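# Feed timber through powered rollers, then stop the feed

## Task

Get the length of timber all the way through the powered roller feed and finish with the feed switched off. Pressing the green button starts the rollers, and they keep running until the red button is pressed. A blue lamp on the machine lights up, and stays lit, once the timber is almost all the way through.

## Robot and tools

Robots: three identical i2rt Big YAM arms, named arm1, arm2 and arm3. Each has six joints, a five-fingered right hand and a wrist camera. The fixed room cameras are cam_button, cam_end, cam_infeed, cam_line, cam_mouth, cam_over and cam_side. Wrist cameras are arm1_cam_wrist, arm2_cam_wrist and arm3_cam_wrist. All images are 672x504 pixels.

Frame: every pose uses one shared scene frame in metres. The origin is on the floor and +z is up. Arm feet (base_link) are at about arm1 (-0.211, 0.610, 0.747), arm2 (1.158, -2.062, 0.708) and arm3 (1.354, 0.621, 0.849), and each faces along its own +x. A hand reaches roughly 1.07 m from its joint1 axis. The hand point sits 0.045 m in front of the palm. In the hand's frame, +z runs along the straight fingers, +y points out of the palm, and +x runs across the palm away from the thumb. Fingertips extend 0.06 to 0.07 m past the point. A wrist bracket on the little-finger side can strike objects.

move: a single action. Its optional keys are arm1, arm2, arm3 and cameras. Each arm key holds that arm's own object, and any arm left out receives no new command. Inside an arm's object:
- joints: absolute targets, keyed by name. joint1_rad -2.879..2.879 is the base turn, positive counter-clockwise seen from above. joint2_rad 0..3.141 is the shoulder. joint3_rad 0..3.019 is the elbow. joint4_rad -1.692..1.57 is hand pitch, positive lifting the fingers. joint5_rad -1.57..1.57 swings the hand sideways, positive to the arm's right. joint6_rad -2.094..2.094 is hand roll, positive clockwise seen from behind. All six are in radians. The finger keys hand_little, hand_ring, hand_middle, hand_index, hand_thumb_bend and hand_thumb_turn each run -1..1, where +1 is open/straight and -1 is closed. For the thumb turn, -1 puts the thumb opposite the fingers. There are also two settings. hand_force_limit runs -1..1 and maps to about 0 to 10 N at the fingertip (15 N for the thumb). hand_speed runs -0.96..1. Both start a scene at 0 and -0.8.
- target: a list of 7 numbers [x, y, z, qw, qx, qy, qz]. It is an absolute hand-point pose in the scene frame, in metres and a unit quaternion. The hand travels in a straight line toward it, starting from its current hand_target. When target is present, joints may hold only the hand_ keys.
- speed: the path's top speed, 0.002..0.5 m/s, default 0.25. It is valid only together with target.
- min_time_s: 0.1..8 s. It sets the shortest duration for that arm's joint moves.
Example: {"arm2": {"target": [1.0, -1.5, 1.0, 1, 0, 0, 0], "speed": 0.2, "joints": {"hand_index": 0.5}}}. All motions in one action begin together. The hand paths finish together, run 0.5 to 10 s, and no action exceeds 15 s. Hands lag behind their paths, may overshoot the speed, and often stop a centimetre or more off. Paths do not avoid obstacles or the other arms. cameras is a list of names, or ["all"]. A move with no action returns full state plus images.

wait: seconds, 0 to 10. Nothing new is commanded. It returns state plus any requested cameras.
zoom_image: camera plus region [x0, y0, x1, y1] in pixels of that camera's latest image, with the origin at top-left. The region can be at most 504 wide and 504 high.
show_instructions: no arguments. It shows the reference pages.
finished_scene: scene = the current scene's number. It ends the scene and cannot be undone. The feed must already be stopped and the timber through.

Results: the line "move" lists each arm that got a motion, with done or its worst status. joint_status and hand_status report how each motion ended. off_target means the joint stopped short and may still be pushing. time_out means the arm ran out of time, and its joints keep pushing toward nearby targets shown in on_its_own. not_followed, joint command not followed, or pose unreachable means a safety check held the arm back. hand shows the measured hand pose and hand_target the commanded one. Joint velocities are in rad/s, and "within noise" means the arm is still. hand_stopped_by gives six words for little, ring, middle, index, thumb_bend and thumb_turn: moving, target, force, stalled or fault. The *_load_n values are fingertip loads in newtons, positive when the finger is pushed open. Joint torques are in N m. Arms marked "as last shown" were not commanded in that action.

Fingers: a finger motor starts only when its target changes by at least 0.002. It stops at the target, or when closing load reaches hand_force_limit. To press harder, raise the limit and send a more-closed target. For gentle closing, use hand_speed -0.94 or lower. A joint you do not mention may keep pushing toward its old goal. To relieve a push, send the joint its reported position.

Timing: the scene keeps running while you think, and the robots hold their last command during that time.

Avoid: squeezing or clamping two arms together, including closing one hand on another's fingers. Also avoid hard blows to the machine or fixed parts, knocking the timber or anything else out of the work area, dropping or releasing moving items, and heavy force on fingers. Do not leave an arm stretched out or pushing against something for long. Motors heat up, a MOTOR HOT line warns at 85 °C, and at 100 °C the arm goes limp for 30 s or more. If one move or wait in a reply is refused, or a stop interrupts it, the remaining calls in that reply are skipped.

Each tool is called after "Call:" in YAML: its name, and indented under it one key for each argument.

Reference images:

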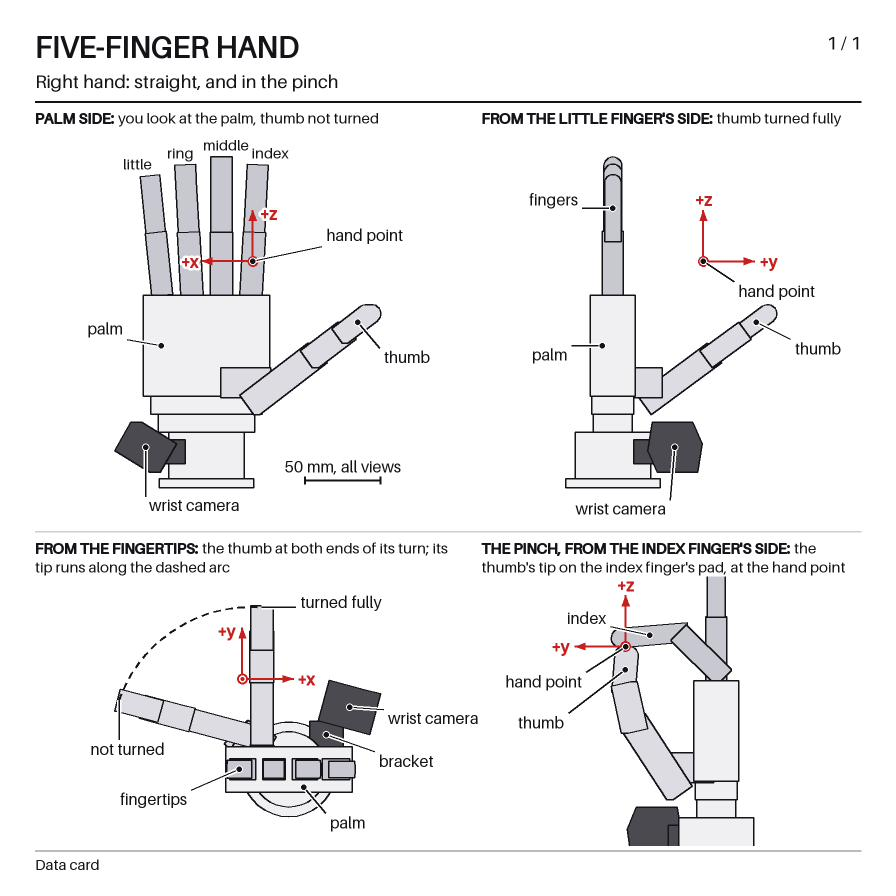

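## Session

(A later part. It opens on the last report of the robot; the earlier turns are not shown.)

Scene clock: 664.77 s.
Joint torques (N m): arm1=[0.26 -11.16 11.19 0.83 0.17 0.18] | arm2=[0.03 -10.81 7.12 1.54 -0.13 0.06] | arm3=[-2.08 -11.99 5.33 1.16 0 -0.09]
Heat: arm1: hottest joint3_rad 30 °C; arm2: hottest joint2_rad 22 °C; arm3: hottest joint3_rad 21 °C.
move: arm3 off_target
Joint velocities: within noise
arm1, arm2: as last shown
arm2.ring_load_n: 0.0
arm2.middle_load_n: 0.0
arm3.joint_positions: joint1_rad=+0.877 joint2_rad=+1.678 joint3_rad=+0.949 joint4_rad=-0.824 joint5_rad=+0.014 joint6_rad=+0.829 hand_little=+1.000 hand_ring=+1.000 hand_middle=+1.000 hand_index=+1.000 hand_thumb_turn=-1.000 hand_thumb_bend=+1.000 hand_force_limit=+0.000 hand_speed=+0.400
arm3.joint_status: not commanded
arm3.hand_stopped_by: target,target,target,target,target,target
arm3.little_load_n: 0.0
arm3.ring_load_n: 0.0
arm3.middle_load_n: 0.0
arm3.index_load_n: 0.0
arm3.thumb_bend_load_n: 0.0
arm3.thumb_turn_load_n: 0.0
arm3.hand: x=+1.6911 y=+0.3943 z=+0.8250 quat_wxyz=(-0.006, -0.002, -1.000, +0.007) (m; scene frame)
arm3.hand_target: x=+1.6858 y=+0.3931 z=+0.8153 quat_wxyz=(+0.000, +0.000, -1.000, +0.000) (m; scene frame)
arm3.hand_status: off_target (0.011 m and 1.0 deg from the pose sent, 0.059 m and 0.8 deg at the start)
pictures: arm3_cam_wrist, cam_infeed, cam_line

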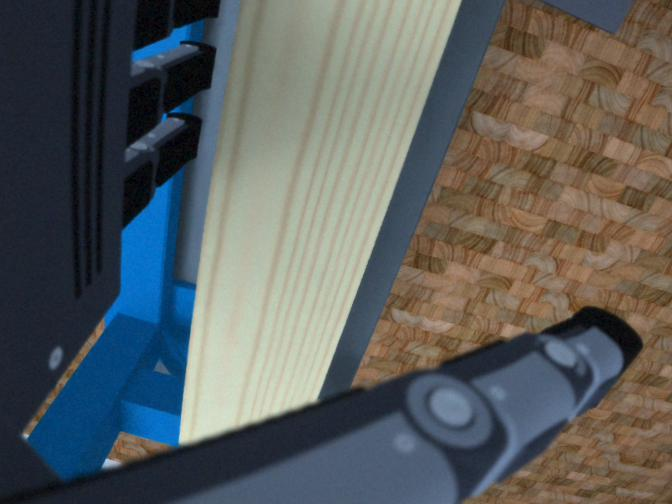

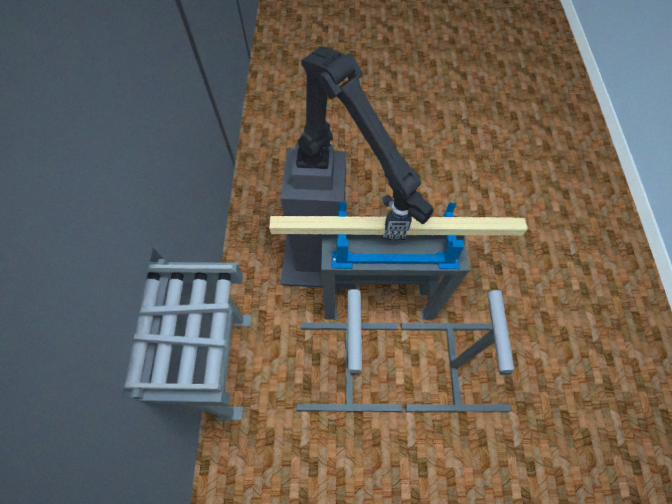

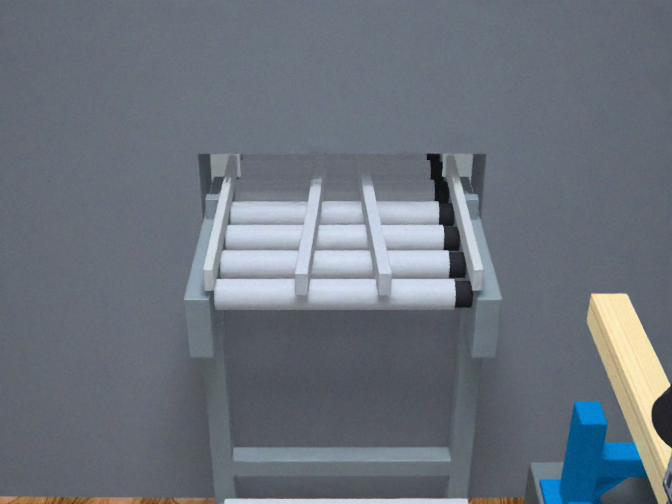

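Call:
move:
  arm3: {"target": [1.684, 0.390, 0.793, 0.0, 0.0, 1.0, 0.0], "speed": 0.08}
  cameras: ["arm3_cam_wrist"]

Call:
move:
  arm3: {"joints": {"hand_little": -1, "hand_ring": -1, "hand_middle": -1, "hand_index": -1, "hand_force_limit": -0.4, "hand_speed": -0.88}}
  cameras: ["arm3_cam_wrist", "cam_infeed"]

Call:
zoom_image:
  camera: "cam_infeed"
  region: [340, 160, 460, 250]

Scene clock: 686.97 s.
Joint torques (N m): arm1=[0.15 -11.11 11.21 0.83 0.17 0.18] | arm2=[0.03 -10.75 7.12 1.52 -0.13 0.06] | arm3=[-1.96 -12.28 5 1.17 0 -0.09]
Heat: arm1: hottest joint3_rad 30 °C; arm2: hottest joint2_rad 22 °C; arm3: hottest joint3_rad 21 °C.
move: arm3 off_target
Joint velocities: within noise
arm1, arm2: as last shown
arm2.little_load_n: 0.5
arm3.joint_positions: joint1_rad=+0.868 joint2_rad=+1.724 joint3_rad=+0.935 joint4_rad=-0.764 joint5_rad=+0.014 joint6_rad=+0.821 hand_little=+1.000 hand_ring=+1.000 hand_middle=+1.000 hand_index=+1.000 hand_thumb_turn=-1.000 hand_thumb_bend=+1.000 hand_force_limit=+0.000 hand_speed=+0.400
arm3.joint_status: not commanded
arm3.hand_stopped_by: target,target,target,target,target,target
arm3.little_load_n: 0.0
arm3.ring_load_n: 0.0
arm3.middle_load_n: 0.0
arm3.index_load_n: 0.0
arm3.thumb_bend_load_n: 0.0
arm3.thumb_turn_load_n: 0.0
arm3.hand: x=+1.6896 y=+0.3908 z=+0.8032 quat_wxyz=(-0.006, -0.002, -1.000, +0.007) (m; scene frame)
arm3.hand_target: x=+1.6839 y=+0.3902 z=+0.7933 quat_wxyz=(+0.000, +0.000, -1.000, +0.000) (m; scene frame)
arm3.hand_status: off_target (0.012 m and 1.1 deg from the pose sent, 0.033 m and 1.0 deg at the start)
pictures: arm3_cam_wrist

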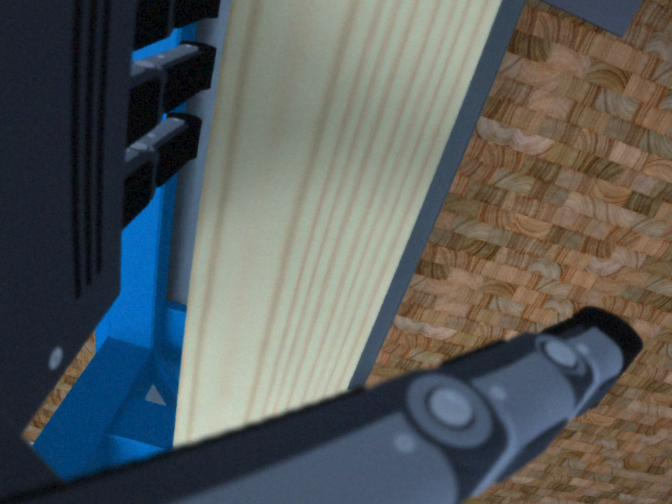

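Scene clock: 693.17 s.
Joint torques (N m): arm1=[0.21 -11.11 11.19 0.83 0.17 0.18] | arm2=[0.03 -10.81 7.12 1.54 -0.13 0.06] | arm3=[-1.2 -13.8 4.9 0.46 -0.19 -0.1]
Heat: arm1: hottest joint3_rad 30 °C; arm2: hottest joint2_rad 22 °C; arm3: hottest joint3_rad 21 °C.
move: arm3 off_target
Joint velocities: within noise
arm1.joint_positions: joint1_rad=+0.319 joint2_rad=+1.707 joint3_rad=+2.401 joint4_rad=-1.684 joint5_rad=+0.171 joint6_rad=-1.026 hand_little=+1.000 hand_ring=+1.000 hand_middle=+1.000 hand_index=+1.000 hand_thumb_turn=+1.000 hand_thumb_bend=+1.000 hand_force_limit=+0.000 hand_speed=-0.800
arm1.joint_status: not commanded
arm1.hand_stopped_by: target,target,target,target,target,target
arm1.little_load_n: 0.0
arm1.ring_load_n: 0.0
arm1.middle_load_n: 0.0
arm1.index_load_n: 0.0
arm1.thumb_bend_load_n: 0.0
arm1.thumb_turn_load_n: -0.5
arm1.hand: x=-0.0536 y=+0.1008 z=+1.2390 quat_wxyz=(+0.161, +0.617, -0.729, +0.249) (m; scene frame)
arm1.hand_target: x=-0.0503 y=+0.1006 z=+1.2492 quat_wxyz=(+0.164, +0.611, -0.729, +0.261) (m; scene frame)
arm1.hand_status: not commanded
arm2: as last shown
arm2.little_load_n: 0.0
arm3.joint_positions: joint1_rad=+0.858 joint2_rad=+1.740 joint3_rad=+0.935 joint4_rad=-0.748 joint5_rad=+0.019 joint6_rad=+0.820 hand_little=-0.147 hand_ring=-0.058 hand_middle=+0.076 hand_index=-0.068 hand_thumb_turn=-1.000 hand_thumb_bend=+1.000 hand_force_limit=-0.400 hand_speed=-0.880
arm3.joint_status: hand_little off_target (ended at -0.147, target -1.000); hand_ring off_target (ended at -0.058, target -1.000); hand_middle off_target (ended at +0.076, target -1.000); hand_index off_target (ended at -0.068, target -1.000); the others done
arm3.hand_stopped_by: force,force,force,force,target,target
arm3.little_load_n: 5.0
arm3.ring_load_n: 0.0
arm3.middle_load_n: 0.0
arm3.index_load_n: 1.0
arm3.thumb_bend_load_n: 0.0
arm3.thumb_turn_load_n: 0.0
arm3.hand: x=+1.6877 y=+0.3859 z=+0.7963 quat_wxyz=(-0.004, -0.007, -1.000, +0.008) (m; scene frame)
arm3.hand_target: x=+1.6839 y=+0.3902 z=+0.7933 quat_wxyz=(+0.000, +0.000, -1.000, +0.000) (m; scene frame)
arm3.hand_status: not commanded
pictures: arm3_cam_wrist, cam_infeed

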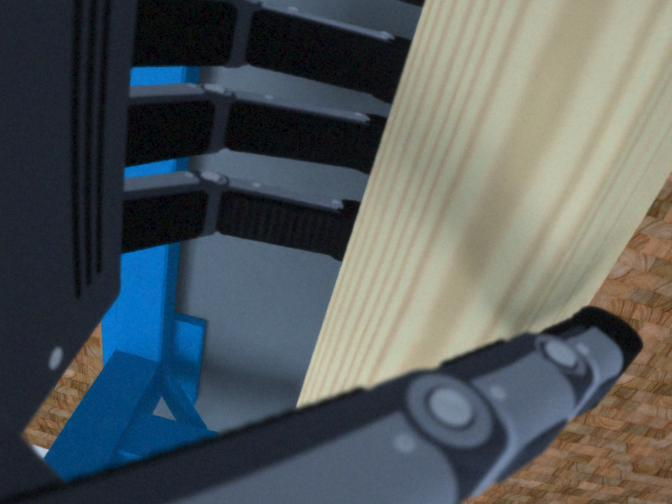

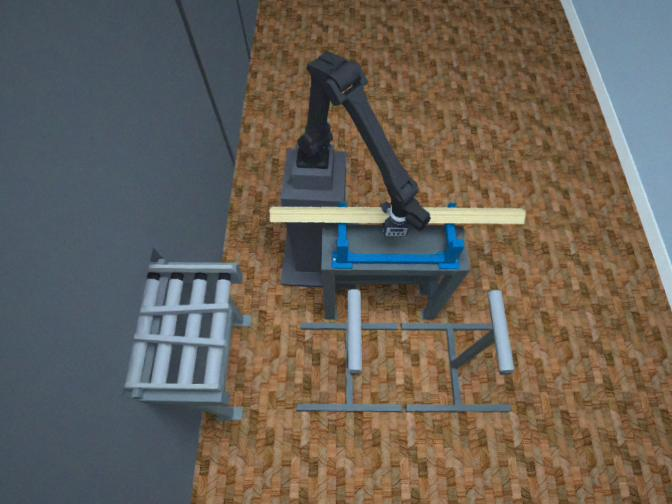

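Scaled by 4.200 from the camera's 672x504 image, which has a finer 960x720 frame.

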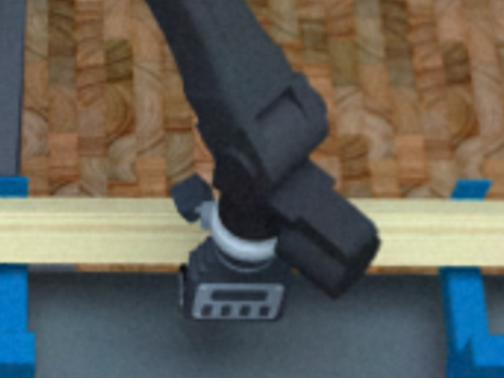

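Call:
move:
  arm3: {"target": [1.682, 0.390, 0.778, 0.0, 0.0, 1.0, 0.0], "speed": 0.08}
  cameras: ["arm3_cam_wrist"]

Call:
move:
  arm3: {"target": [1.682, 0.418, 0.778, 0.0, 0.0, 1.0, 0.0], "speed": 0.06}
  cameras: ["arm3_cam_wrist", "cam_infeed"]

Call:
zoom_image:
  camera: "cam_infeed"
  region: [340, 160, 460, 250]

Scene clock: 721.70 s.
Joint torques (N m): arm1=[0.21 -11.11 11.21 0.83 0.17 0.18] | arm2=[-0.03 -10.81 7.12 1.54 -0.13 0.07] | arm3=[-1.49 -12.34 4.46 0.99 -0.14 -0.03]
Heat: arm1: hottest joint3_rad 30 °C; arm2: hottest joint2_rad 22 °C; arm3: hottest joint3_rad 21 °C.
move: arm3 off_target
Joint velocities: within noise
arm1: as last shown
arm1.thumb_turn_load_n: 0.0
arm2.joint_positions: joint1_rad=+0.187 joint2_rad=+1.405 joint3_rad=+1.397 joint4_rad=-1.570 joint5_rad=+0.000 joint6_rad=+0.430 hand_little=-1.000 hand_ring=-1.000 hand_middle=-1.000 hand_index=+1.000 hand_thumb_turn=+1.000 hand_thumb_bend=+1.000 hand_force_limit=+0.000 hand_speed=+0.400
arm2.joint_status: not commanded
arm2.hand_stopped_by: target,target,target,target,target,target
arm2.little_load_n: 0.0
arm2.ring_load_n: 0.0
arm2.middle_load_n: 0.5
arm2.index_load_n: 0.0
arm2.thumb_bend_load_n: -0.5
arm2.thumb_turn_load_n: 0.0
arm2.hand: x=+0.9533 y=-1.7590 z=+0.9556 quat_wxyz=(-0.001, +1.000, +0.009, +0.001) (m; scene frame)
arm2.hand_target: x=+0.9531 y=-1.7531 z=+0.9500 quat_wxyz=(+0.000, +1.000, +0.000, +0.000) (m; scene frame)
arm2.hand_status: not commanded
arm3.joint_positions: joint1_rad=+0.858 joint2_rad=+1.751 joint3_rad=+0.927 joint4_rad=-0.717 joint5_rad=+0.018 joint6_rad=+0.811 hand_little=-0.147 hand_ring=-0.058 hand_middle=+0.076 hand_index=-0.068 hand_thumb_turn=-1.000 hand_thumb_bend=+1.000 hand_force_limit=-0.400 hand_speed=-0.880
arm3.joint_status: not commanded
arm3.hand_stopped_by: force,force,force,force,target,target
arm3.little_load_n: 1.0
arm3.ring_load_n: 0.0
arm3.middle_load_n: 0.0
arm3.index_load_n: 0.0
arm3.thumb_bend_load_n: 0.0
arm3.thumb_turn_load_n: 0.0
arm3.hand: x=+1.6888 y=+0.3852 z=+0.7898 quat_wxyz=(-0.009, -0.002, -1.000, +0.012) (m; scene frame)
arm3.hand_target: x=+1.6820 y=+0.3901 z=+0.7785 quat_wxyz=(+0.000, +0.000, -1.000, +0.000) (m; scene frame)
arm3.hand_status: off_target (0.014 m and 1.7 deg from the pose sent, 0.020 m and 1.3 deg at the start)
pictures: arm3_cam_wrist

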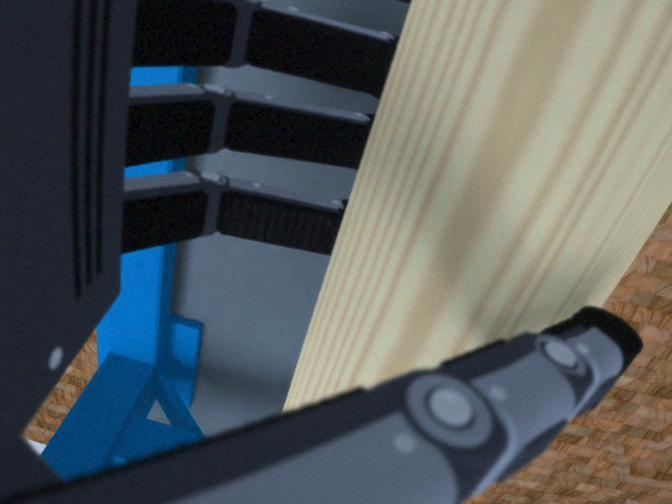

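Scene clock: 722.70 s.
Joint torques (N m): arm1=[0.21 -11.16 11.19 0.81 0.17 0.18] | arm2=[0.03 -10.81 7.12 1.54 -0.13 0.06] | arm3=[0.79 -14.74 3.73 0.77 -0.29 0.33]
Heat: arm1: hottest joint3_rad 30 °C; arm2: hottest joint2_rad 22 °C; arm3: hottest joint3_rad 21 °C.
move: arm3 off_target
Joint velocities: within noise
arm1, arm2: as last shown
arm2.middle_load_n: 0.0
arm2.thumb_bend_load_n: 0.0
arm3.joint_positions: joint1_rad=+0.881 joint2_rad=+1.751 joint3_rad=+0.878 joint4_rad=-0.688 joint5_rad=+0.022 joint6_rad=+0.829 hand_little=-0.147 hand_ring=-0.058 hand_middle=+0.076 hand_index=-0.068 hand_thumb_turn=-1.000 hand_thumb_bend=+1.000 hand_force_limit=-0.400 hand_speed=-0.880
arm3.joint_status: not commanded
arm3.hand_stopped_by: force,force,force,force,target,target
arm3.little_load_n: 1.0
arm3.ring_load_n: 0.0
arm3.middle_load_n: 0.0
arm3.index_load_n: 0.5
arm3.thumb_bend_load_n: 0.0
arm3.thumb_turn_load_n: 0.0
arm3.hand: x=+1.6805 y=+0.4049 z=+0.7778 quat_wxyz=(-0.001, +0.000, -1.000, +0.007) (m; scene frame)
arm3.hand_target: x=+1.6818 y=+0.4178 z=+0.7779 quat_wxyz=(+0.000, +0.000, -1.000, +0.000) (m; scene frame)
arm3.hand_status: off_target (0.013 m and 0.8 deg from the pose sent, 0.035 m and 1.7 deg at the start)
pictures: arm3_cam_wrist, cam_infeed

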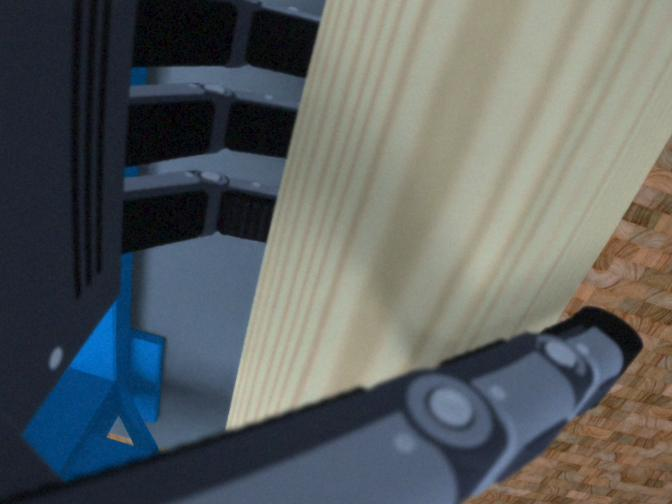

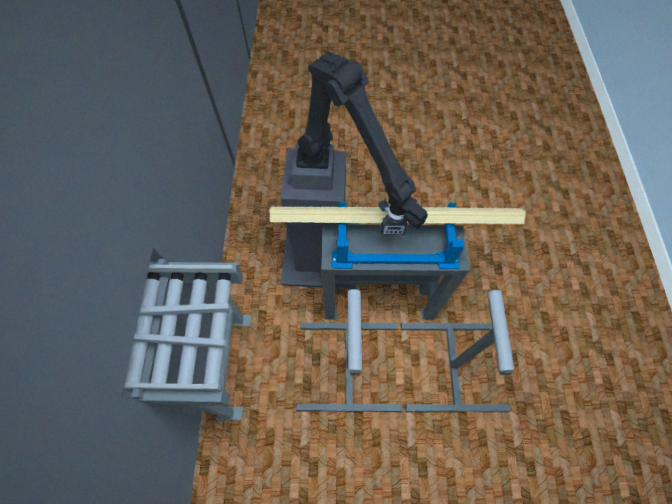

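Scaled by 4.200 from the camera's 672x504 image, which has a finer 960x720 frame.

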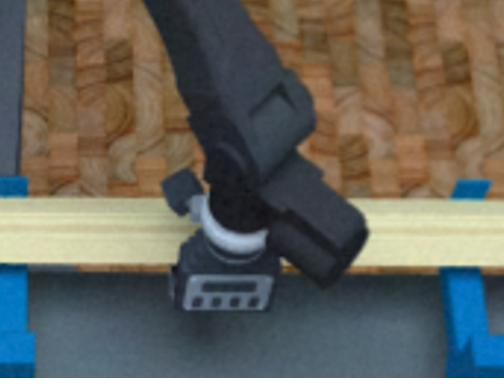

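Call:
move:
  arm3: {"target": [1.682, 0.442, 0.776, 0.0, 0.0, 1.0, 0.0], "speed": 0.06}
  cameras: ["arm3_cam_wrist", "cam_infeed"]

Call:
zoom_image:
  camera: "cam_infeed"
  region: [250, 160, 550, 300]

Scene clock: 732.13 s.
Joint torques (N m): arm1=[0.21 -11.16 11.21 0.81 0.17 0.18] | arm2=[-0.03 -10.81 7.12 1.54 -0.13 0.06] | arm3=[2.84 -14.21 2.71 -0.14 -1.29 0.59]
Heat: arm1: hottest joint3_rad 30 °C; arm2: hottest joint2_rad 22 °C; arm3: hottest joint3_rad 20 °C.
move: arm3 off_target
Joint velocities: within noise
arm1, arm2: as last shown
arm2.little_load_n: 0.5
arm2.thumb_turn_load_n: 0.5
arm3.joint_positions: joint1_rad=+0.899 joint2_rad=+1.727 joint3_rad=+0.847 joint4_rad=-0.649 joint5_rad=+0.050 joint6_rad=+0.849 hand_little=-0.147 hand_ring=-0.058 hand_middle=+0.076 hand_index=-0.068 hand_thumb_turn=-1.000 hand_thumb_bend=+1.000 hand_force_limit=-0.400 hand_speed=-0.880
arm3.joint_status: not commanded
arm3.hand_stopped_by: force,force,force,force,target,target
arm3.little_load_n: 5.0
arm3.ring_load_n: 0.0
arm3.middle_load_n: 0.0
arm3.index_load_n: 2.0
arm3.thumb_bend_load_n: 0.0
arm3.thumb_turn_load_n: 0.0
arm3.hand: x=+1.6803 y=+0.4075 z=+0.7772 quat_wxyz=(-0.004, -0.001, -1.000, +0.028) (m; scene frame)
arm3.hand_target: x=+1.6805 y=+0.4404 z=+0.7758 quat_wxyz=(+0.001, +0.000, -1.000, +0.000) (m; scene frame)
arm3.hand_status: off_target (0.035 m and 3.2 deg from the pose sent, 0.037 m and 0.8 deg at the start)
pictures: arm3_cam_wrist, cam_infeed

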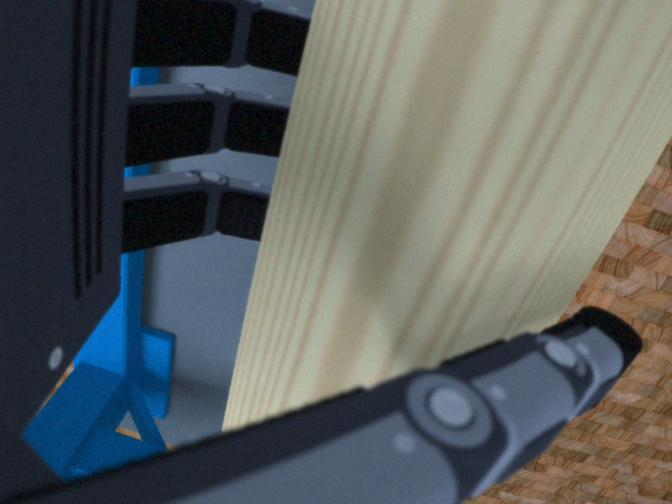

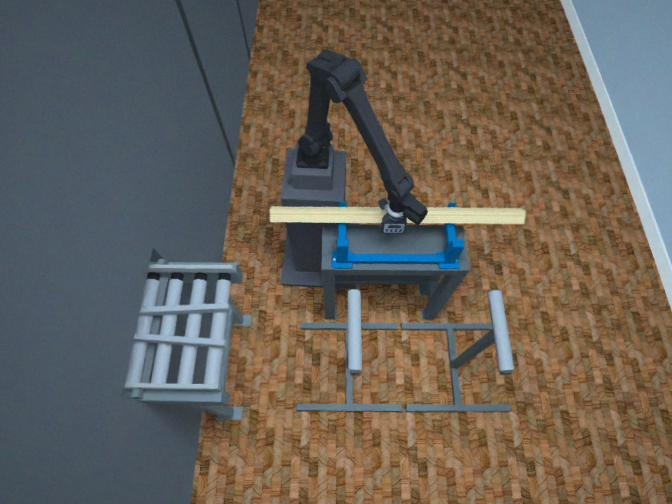

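Scaled by 1.680 from the camera's 672x504 image, which has a finer 960x720 frame.

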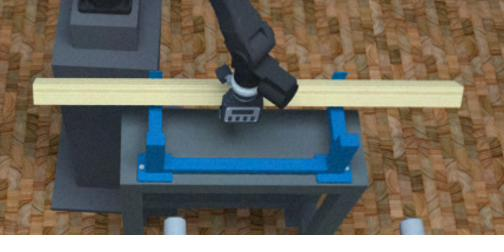

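Call:
move:
  arm3: {"target": [1.682, 0.415, 0.79, 0.0, 0.0, 1.0, 0.0], "speed": 0.06}
  cameras: ["arm3_cam_wrist"]

Call:
move:
  arm3: {"joints": {"hand_thumb_bend": -1, "hand_force_limit": -0.3, "hand_speed": -0.85}}
  cameras: ["arm3_cam_wrist", "cam_infeed"]

Call:
zoom_image:
  camera: "cam_infeed"
  region: [340, 160, 460, 250]

Scene clock: 767.80 s.
Joint torques (N m): arm1=[0.21 -11.16 11.22 0.81 0.17 0.18] | arm2=[-0.03 -10.81 7.12 1.54 -0.13 0.06] | arm3=[-1.85 -14.33 7.28 -0.79 -0.32 -0.08]
Heat: arm1: hottest joint3_rad 31 °C; arm2: hottest joint2_rad 22 °C; arm3: hottest joint3_rad 20 °C.
move: arm3 off_target
Joint velocities: within noise
arm1, arm2: as last shown
arm2.little_load_n: 0.0
arm2.thumb_turn_load_n: 0.0
arm3.joint_positions: joint1_rad=+0.907 joint2_rad=+1.728 joint3_rad=+0.836 joint4_rad=-0.692 joint5_rad=+0.023 joint6_rad=+0.860 hand_little=-0.146 hand_ring=-0.058 hand_middle=+0.076 hand_index=-0.068 hand_thumb_turn=-1.000 hand_thumb_bend=+1.000 hand_force_limit=-0.400 hand_speed=-0.880
arm3.joint_status: not commanded
arm3.hand_stopped_by: force,force,force,force,target,target
arm3.little_load_n: 11.0
arm3.ring_load_n: 0.0
arm3.middle_load_n: 0.0
arm3.index_load_n: 0.5
arm3.thumb_bend_load_n: 0.0
arm3.thumb_turn_load_n: 0.0
arm3.hand: x=+1.6723 y=+0.4260 z=+0.7764 quat_wxyz=(+0.009, -0.002, -1.000, -0.001) (m; scene frame)
arm3.hand_target: x=+1.6818 y=+0.4151 z=+0.7899 quat_wxyz=(+0.000, +0.000, -1.000, +0.001) (m; scene frame)
arm3.hand_status: off_target (0.020 m and 1.0 deg from the pose sent, 0.015 m and 3.2 deg at the start)
pictures: arm3_cam_wrist

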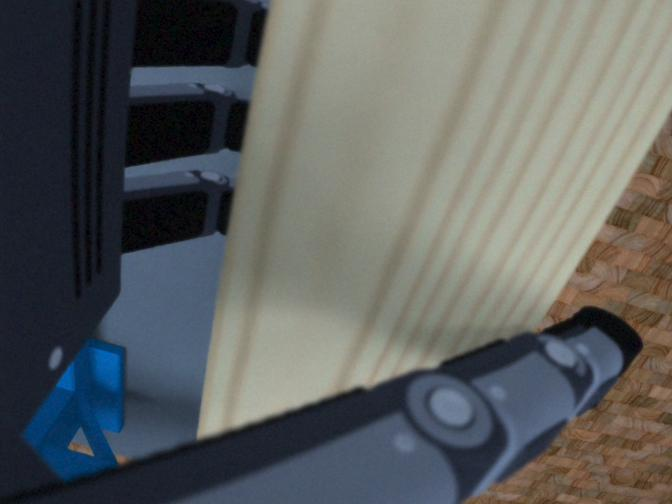

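Scene clock: 776.03 s.
Joint torques (N m): arm1=[0.26 -11.11 11.21 0.83 0.17 0.18] | arm2=[-0.03 -10.81 7.12 1.54 -0.13 0.06] | arm3=[-1.79 -14.33 7.27 -0.72 -0.3 -0.07]
Heat: arm1: hottest joint3_rad 31 °C; arm2: hottest joint2_rad 22 °C; arm3: hottest joint3_rad 20 °C.
move: arm3 off_target
Joint velocities: within noise
arm1, arm2: as last shown
arm3.joint_positions: joint1_rad=+0.907 joint2_rad=+1.728 joint3_rad=+0.836 joint4_rad=-0.693 joint5_rad=+0.022 joint6_rad=+0.859 hand_little=-0.146 hand_ring=-0.058 hand_middle=+0.076 hand_index=-0.068 hand_thumb_turn=-1.000 hand_thumb_bend=+0.961 hand_force_limit=-0.300 hand_speed=-0.850
arm3.joint_status: hand_thumb_bend off_target (ended at +0.961, target -1.000); the others done
arm3.hand_stopped_by: force,force,force,force,force,target
arm3.little_load_n: 12.5
arm3.ring_load_n: 0.0
arm3.middle_load_n: 0.0
arm3.index_load_n: 2.0
arm3.thumb_bend_load_n: 5.5
arm3.thumb_turn_load_n: 0.5
arm3.hand: x=+1.6721 y=+0.4263 z=+0.7765 quat_wxyz=(+0.009, -0.001, -1.000, -0.001) (m; scene frame)
arm3.hand_target: x=+1.6817 y=+0.4152 z=+0.7899 quat_wxyz=(+0.000, +0.000, -1.000, +0.000) (m; scene frame)
arm3.hand_status: not commanded
pictures: arm3_cam_wrist, cam_infeed

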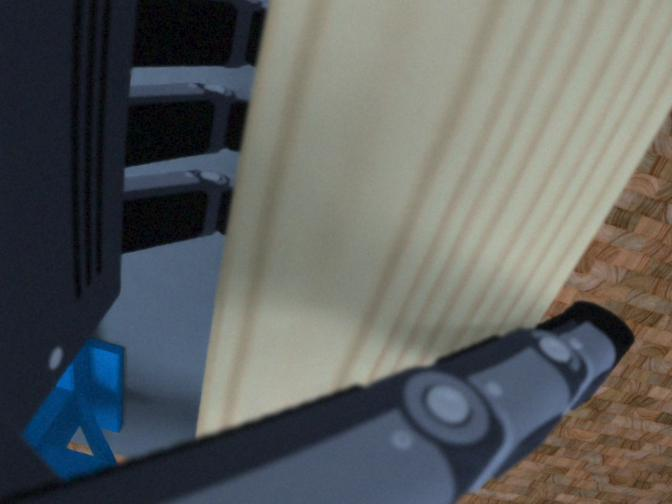

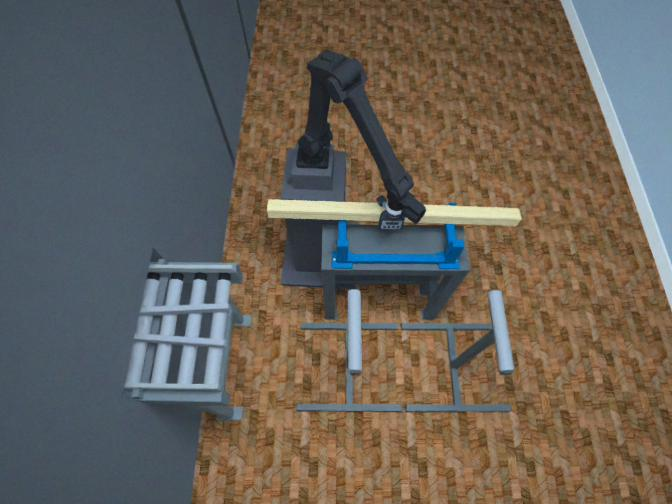

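Scaled by 4.200 from the camera's 672x504 image, which has a finer 960x720 frame.

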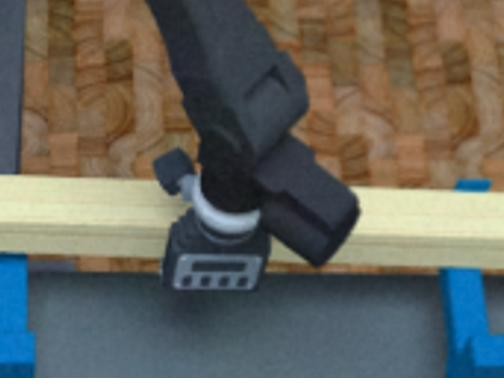

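Call:
move:
  arm3: {"target": [1.682, 0.42, 0.86, 0.0, 0.0, 1.0, 0.0], "speed": 0.08}
  cameras: ["arm3_cam_wrist", "cam_infeed", "cam_line"]

Call:
zoom_image:
  camera: "cam_infeed"
  region: [250, 140, 550, 300]

Scene clock: 787.63 s.
Joint torques (N m): arm1=[0.21 -11.11 11.21 0.81 0.17 0.18] | arm2=[0.03 -10.81 7.12 1.54 -0.13 0.06] | arm3=[-0.38 -16.91 9.47 -0.49 -0.56 -0.05]
Heat: arm1: hottest joint3_rad 31 °C; arm2: hottest joint2_rad 22 °C; arm3: hottest joint3_rad 21 °C.
move: arm3 off_target
Joint velocities: within noise
arm1, arm2: as last shown
arm1.middle_load_n: 0.5
arm3.joint_positions: joint1_rad=+0.901 joint2_rad=+1.618 joint3_rad=+0.861 joint4_rad=-0.900 joint5_rad=+0.029 joint6_rad=+0.868 hand_little=-0.147 hand_ring=-0.058 hand_middle=+0.076 hand_index=-0.067 hand_thumb_turn=-1.000 hand_thumb_bend=+0.961 hand_force_limit=-0.300 hand_speed=-0.850
arm3.joint_status: not commanded
arm3.hand_stopped_by: force,force,force,force,force,target
arm3.little_load_n: 4.0
arm3.ring_load_n: 0.0
arm3.middle_load_n: 0.0
arm3.index_load_n: 9.5
arm3.thumb_bend_load_n: 4.5
arm3.thumb_turn_load_n: 1.5
arm3.hand: x=+1.6536 y=+0.4371 z=+0.8246 quat_wxyz=(+0.038, -0.008, -0.999, -0.022) (m; scene frame)
arm3.hand_target: x=+1.6805 y=+0.4212 z=+0.8595 quat_wxyz=(+0.000, +0.000, -1.000, +0.000) (m; scene frame)
arm3.hand_status: off_target (0.049 m and 5.2 deg from the pose sent, 0.084 m and 1.0 deg at the start)
pictures: arm3_cam_wrist, cam_infeed, cam_line

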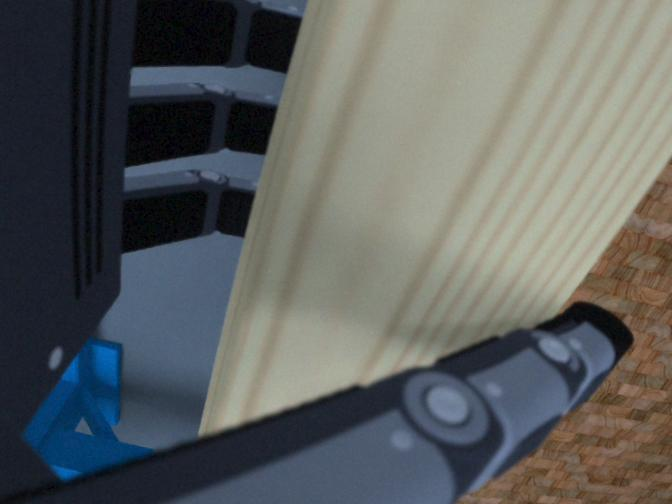

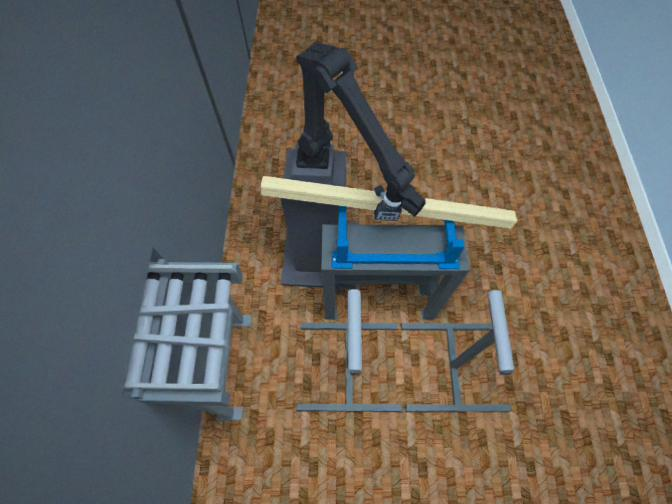

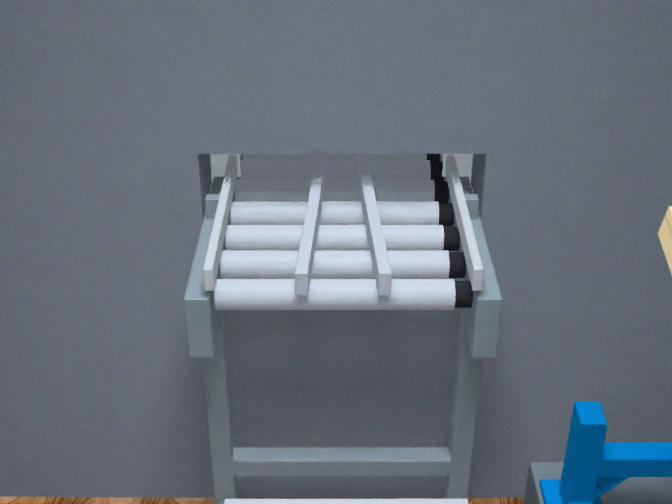

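Scaled by 1.680 from the camera's 672x504 image, which has a finer 960x720 frame.

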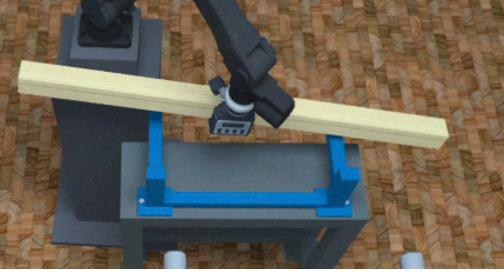

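Call:
move:
  arm3: {"target": [1.69, 0.42, 0.95, 0.0, 0.0, 1.0, 0.0], "speed": 0.08}
  cameras: ["arm3_cam_wrist", "cam_infeed", "cam_line"]

Call:
zoom_image:
  camera: "cam_infeed"
  region: [250, 110, 550, 290]

Scene clock: 802.33 s.
Joint torques (N m): arm1=[0.26 -11.16 11.21 0.83 0.17 0.18] | arm2=[-0.03 -10.81 7.12 1.54 -0.13 0.06] | arm3=[-0.09 -16.38 11.69 -0.4 -0.58 0.06]
Heat: arm1: hottest joint3_rad 31 °C; arm2: hottest joint2_rad 22 °C; arm3: hottest joint3_rad 22 °C.
move: arm3 off_target
Joint velocities: within noise
arm1, arm2: as last shown
arm1.middle_load_n: 0.0
arm3.joint_positions: joint1_rad=+0.914 joint2_rad=+1.503 joint3_rad=+0.987 joint4_rad=-1.160 joint5_rad=+0.029 joint6_rad=+0.874 hand_little=-0.147 hand_ring=-0.058 hand_middle=+0.076 hand_index=-0.067 hand_thumb_turn=-1.000 hand_thumb_bend=+0.961 hand_force_limit=-0.300 hand_speed=-0.850
arm3.joint_status: not commanded
arm3.hand_stopped_by: force,force,force,force,force,target
arm3.little_load_n: 4.0
arm3.ring_load_n: 0.0
arm3.middle_load_n: 0.0
arm3.index_load_n: 9.5
arm3.thumb_bend_load_n: 4.5
arm3.thumb_turn_load_n: 1.5
arm3.hand: x=+1.6602 y=+0.4359 z=+0.9067 quat_wxyz=(+0.045, -0.005, -0.999, -0.028) (m; scene frame)
arm3.hand_target: x=+1.6876 y=+0.4219 z=+0.9497 quat_wxyz=(+0.000, +0.000, -1.000, +0.000) (m; scene frame)
arm3.hand_status: off_target (0.055 m and 6.1 deg from the pose sent, 0.132 m and 5.1 deg at the start)
pictures: arm3_cam_wrist, cam_infeed, cam_line

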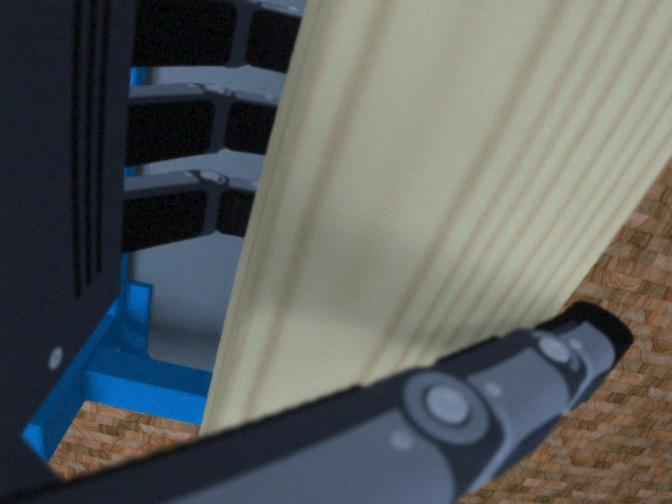

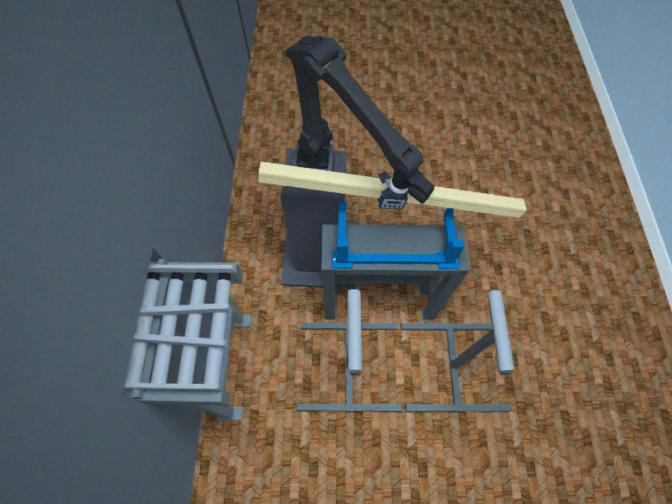

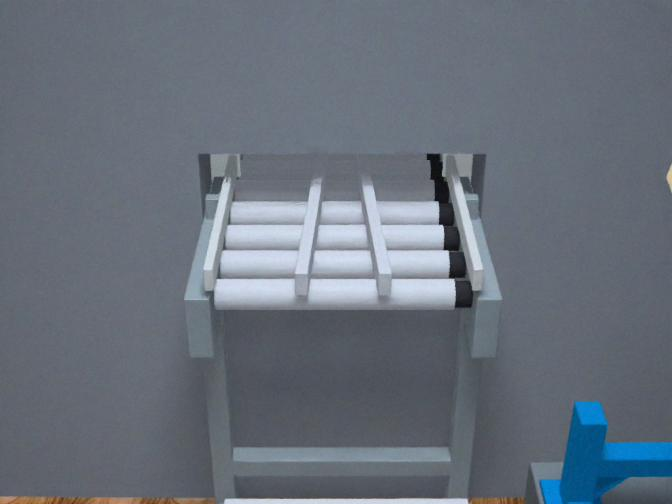

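Scaled by 1.680 from the camera's 672x504 image, which has a finer 960x720 frame.

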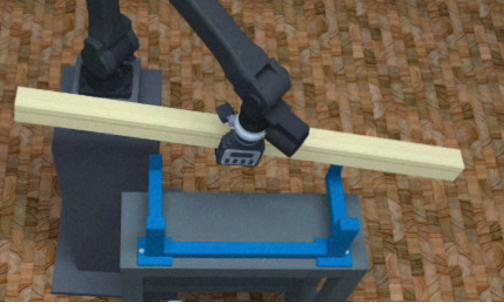

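Call:
move:
  arm3: {"target": [1.69, 0.38, 1.07, -0.045, 0.0, -0.9986, 0.028], "speed": 0.1}
  cameras: ["arm3_cam_wrist", "cam_infeed", "cam_line"]

Call:
zoom_image:
  camera: "cam_infeed"
  region: [250, 110, 550, 290]

Scene clock: 851.57 s.
Joint torques (N m): arm1=[0.21 -11.11 11.19 0.81 0.17 0.18] | arm2=[0.03 -10.81 7.13 1.52 -0.13 0.06] | arm3=[-1.96 -16.38 13.63 0.02 -0.64 -0.11]
Heat: arm1: hottest joint3_rad 31 °C; arm2: hottest joint2_rad 22 °C; arm3: hottest joint3_rad 30 °C.
move: arm3 off_target
Joint velocities: within noise
arm1.joint_positions: joint1_rad=+0.319 joint2_rad=+1.707 joint3_rad=+2.401 joint4_rad=-1.684 joint5_rad=+0.171 joint6_rad=-1.026 hand_little=+1.000 hand_ring=+1.000 hand_middle=+1.000 hand_index=+1.000 hand_thumb_turn=+1.000 hand_thumb_bend=+1.000 hand_force_limit=+0.000 hand_speed=-0.800
arm1.joint_status: not commanded
arm1.hand_stopped_by: target,target,target,target,target,target
arm1.little_load_n: 0.0
arm1.ring_load_n: 0.0
arm1.middle_load_n: 0.0
arm1.index_load_n: 0.0
arm1.thumb_bend_load_n: 0.0
arm1.thumb_turn_load_n: 0.5
arm1.hand: x=-0.0536 y=+0.1008 z=+1.2390 quat_wxyz=(+0.161, +0.617, -0.729, +0.249) (m; scene frame)
arm1.hand_target: x=-0.0503 y=+0.1006 z=+1.2492 quat_wxyz=(+0.164, +0.611, -0.729, +0.261) (m; scene frame)
arm1.hand_status: not commanded
arm2: as last shown
arm3.joint_positions: joint1_rad=+0.859 joint2_rad=+1.424 joint3_rad=+1.215 joint4_rad=-1.380 joint5_rad=+0.010 joint6_rad=+0.812 hand_little=-0.147 hand_ring=-0.058 hand_middle=+0.076 hand_index=-0.067 hand_thumb_turn=-1.000 hand_thumb_bend=+0.961 hand_force_limit=-0.300 hand_speed=-0.850
arm3.joint_status: not commanded
arm3.hand_stopped_by: force,force,force,force,force,target
arm3.little_load_n: 4.0
arm3.ring_load_n: 0.0
arm3.middle_load_n: 0.0
arm3.index_load_n: 9.5
arm3.thumb_bend_load_n: 4.5
arm3.thumb_turn_load_n: 1.0
arm3.hand: x=+1.6725 y=+0.3993 z=+1.0164 quat_wxyz=(+0.006, -0.002, -1.000, -0.008) (m; scene frame)
arm3.hand_target: x=+1.6870 y=+0.3829 z=+1.0690 quat_wxyz=(-0.045, +0.000, -0.999, +0.029) (m; scene frame)
arm3.hand_status: off_target (0.060 m and 7.1 deg from the pose sent, 0.175 m and 12.2 deg at the start)
pictures: arm3_cam_wrist, cam_infeed, cam_line

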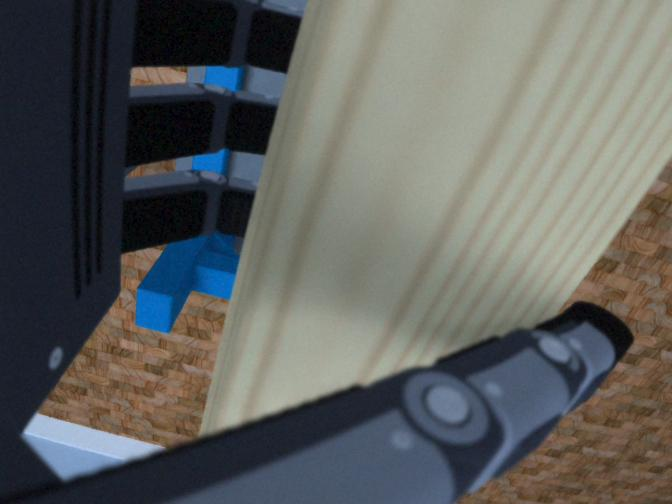

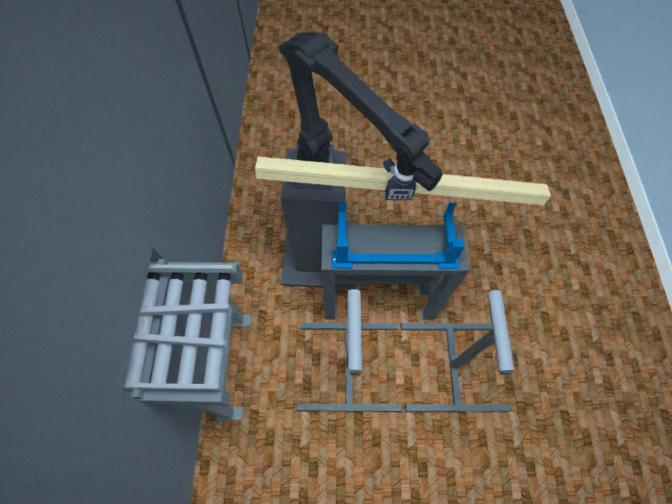

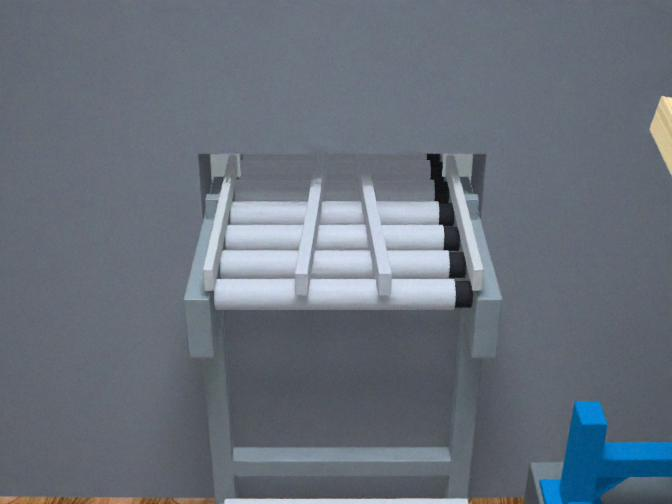

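Scaled by 1.680 from the camera's 672x504 image, which has a finer 960x720 frame.

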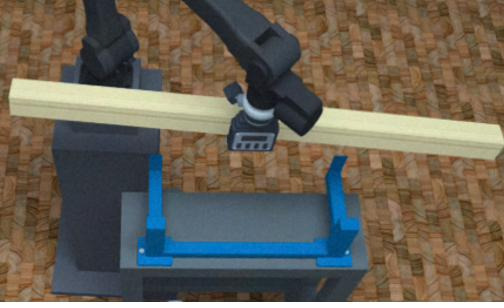

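Call:
zoom_image:
  camera: "arm3_cam_wrist"
  region: [168, 0, 672, 504]

Call:
zoom_image:
  camera: "cam_line"
  region: [572, 50, 672, 150]

Scaled by 1.000.

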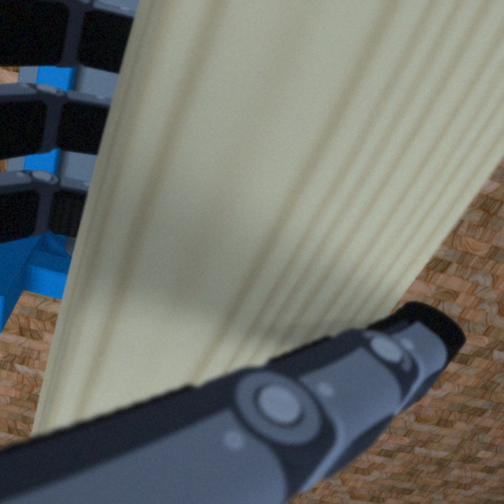

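Scaled by 5.040 from the camera's 672x504 image, which has a finer 960x720 frame.

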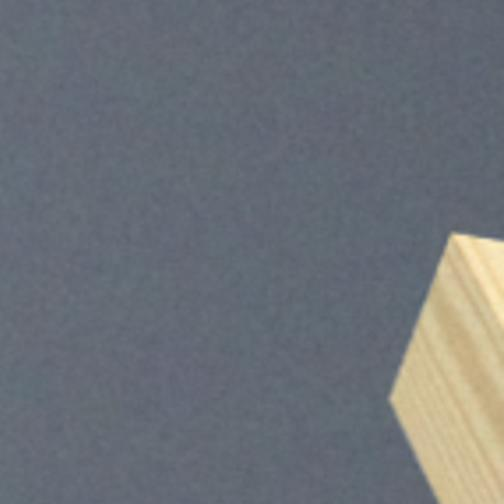

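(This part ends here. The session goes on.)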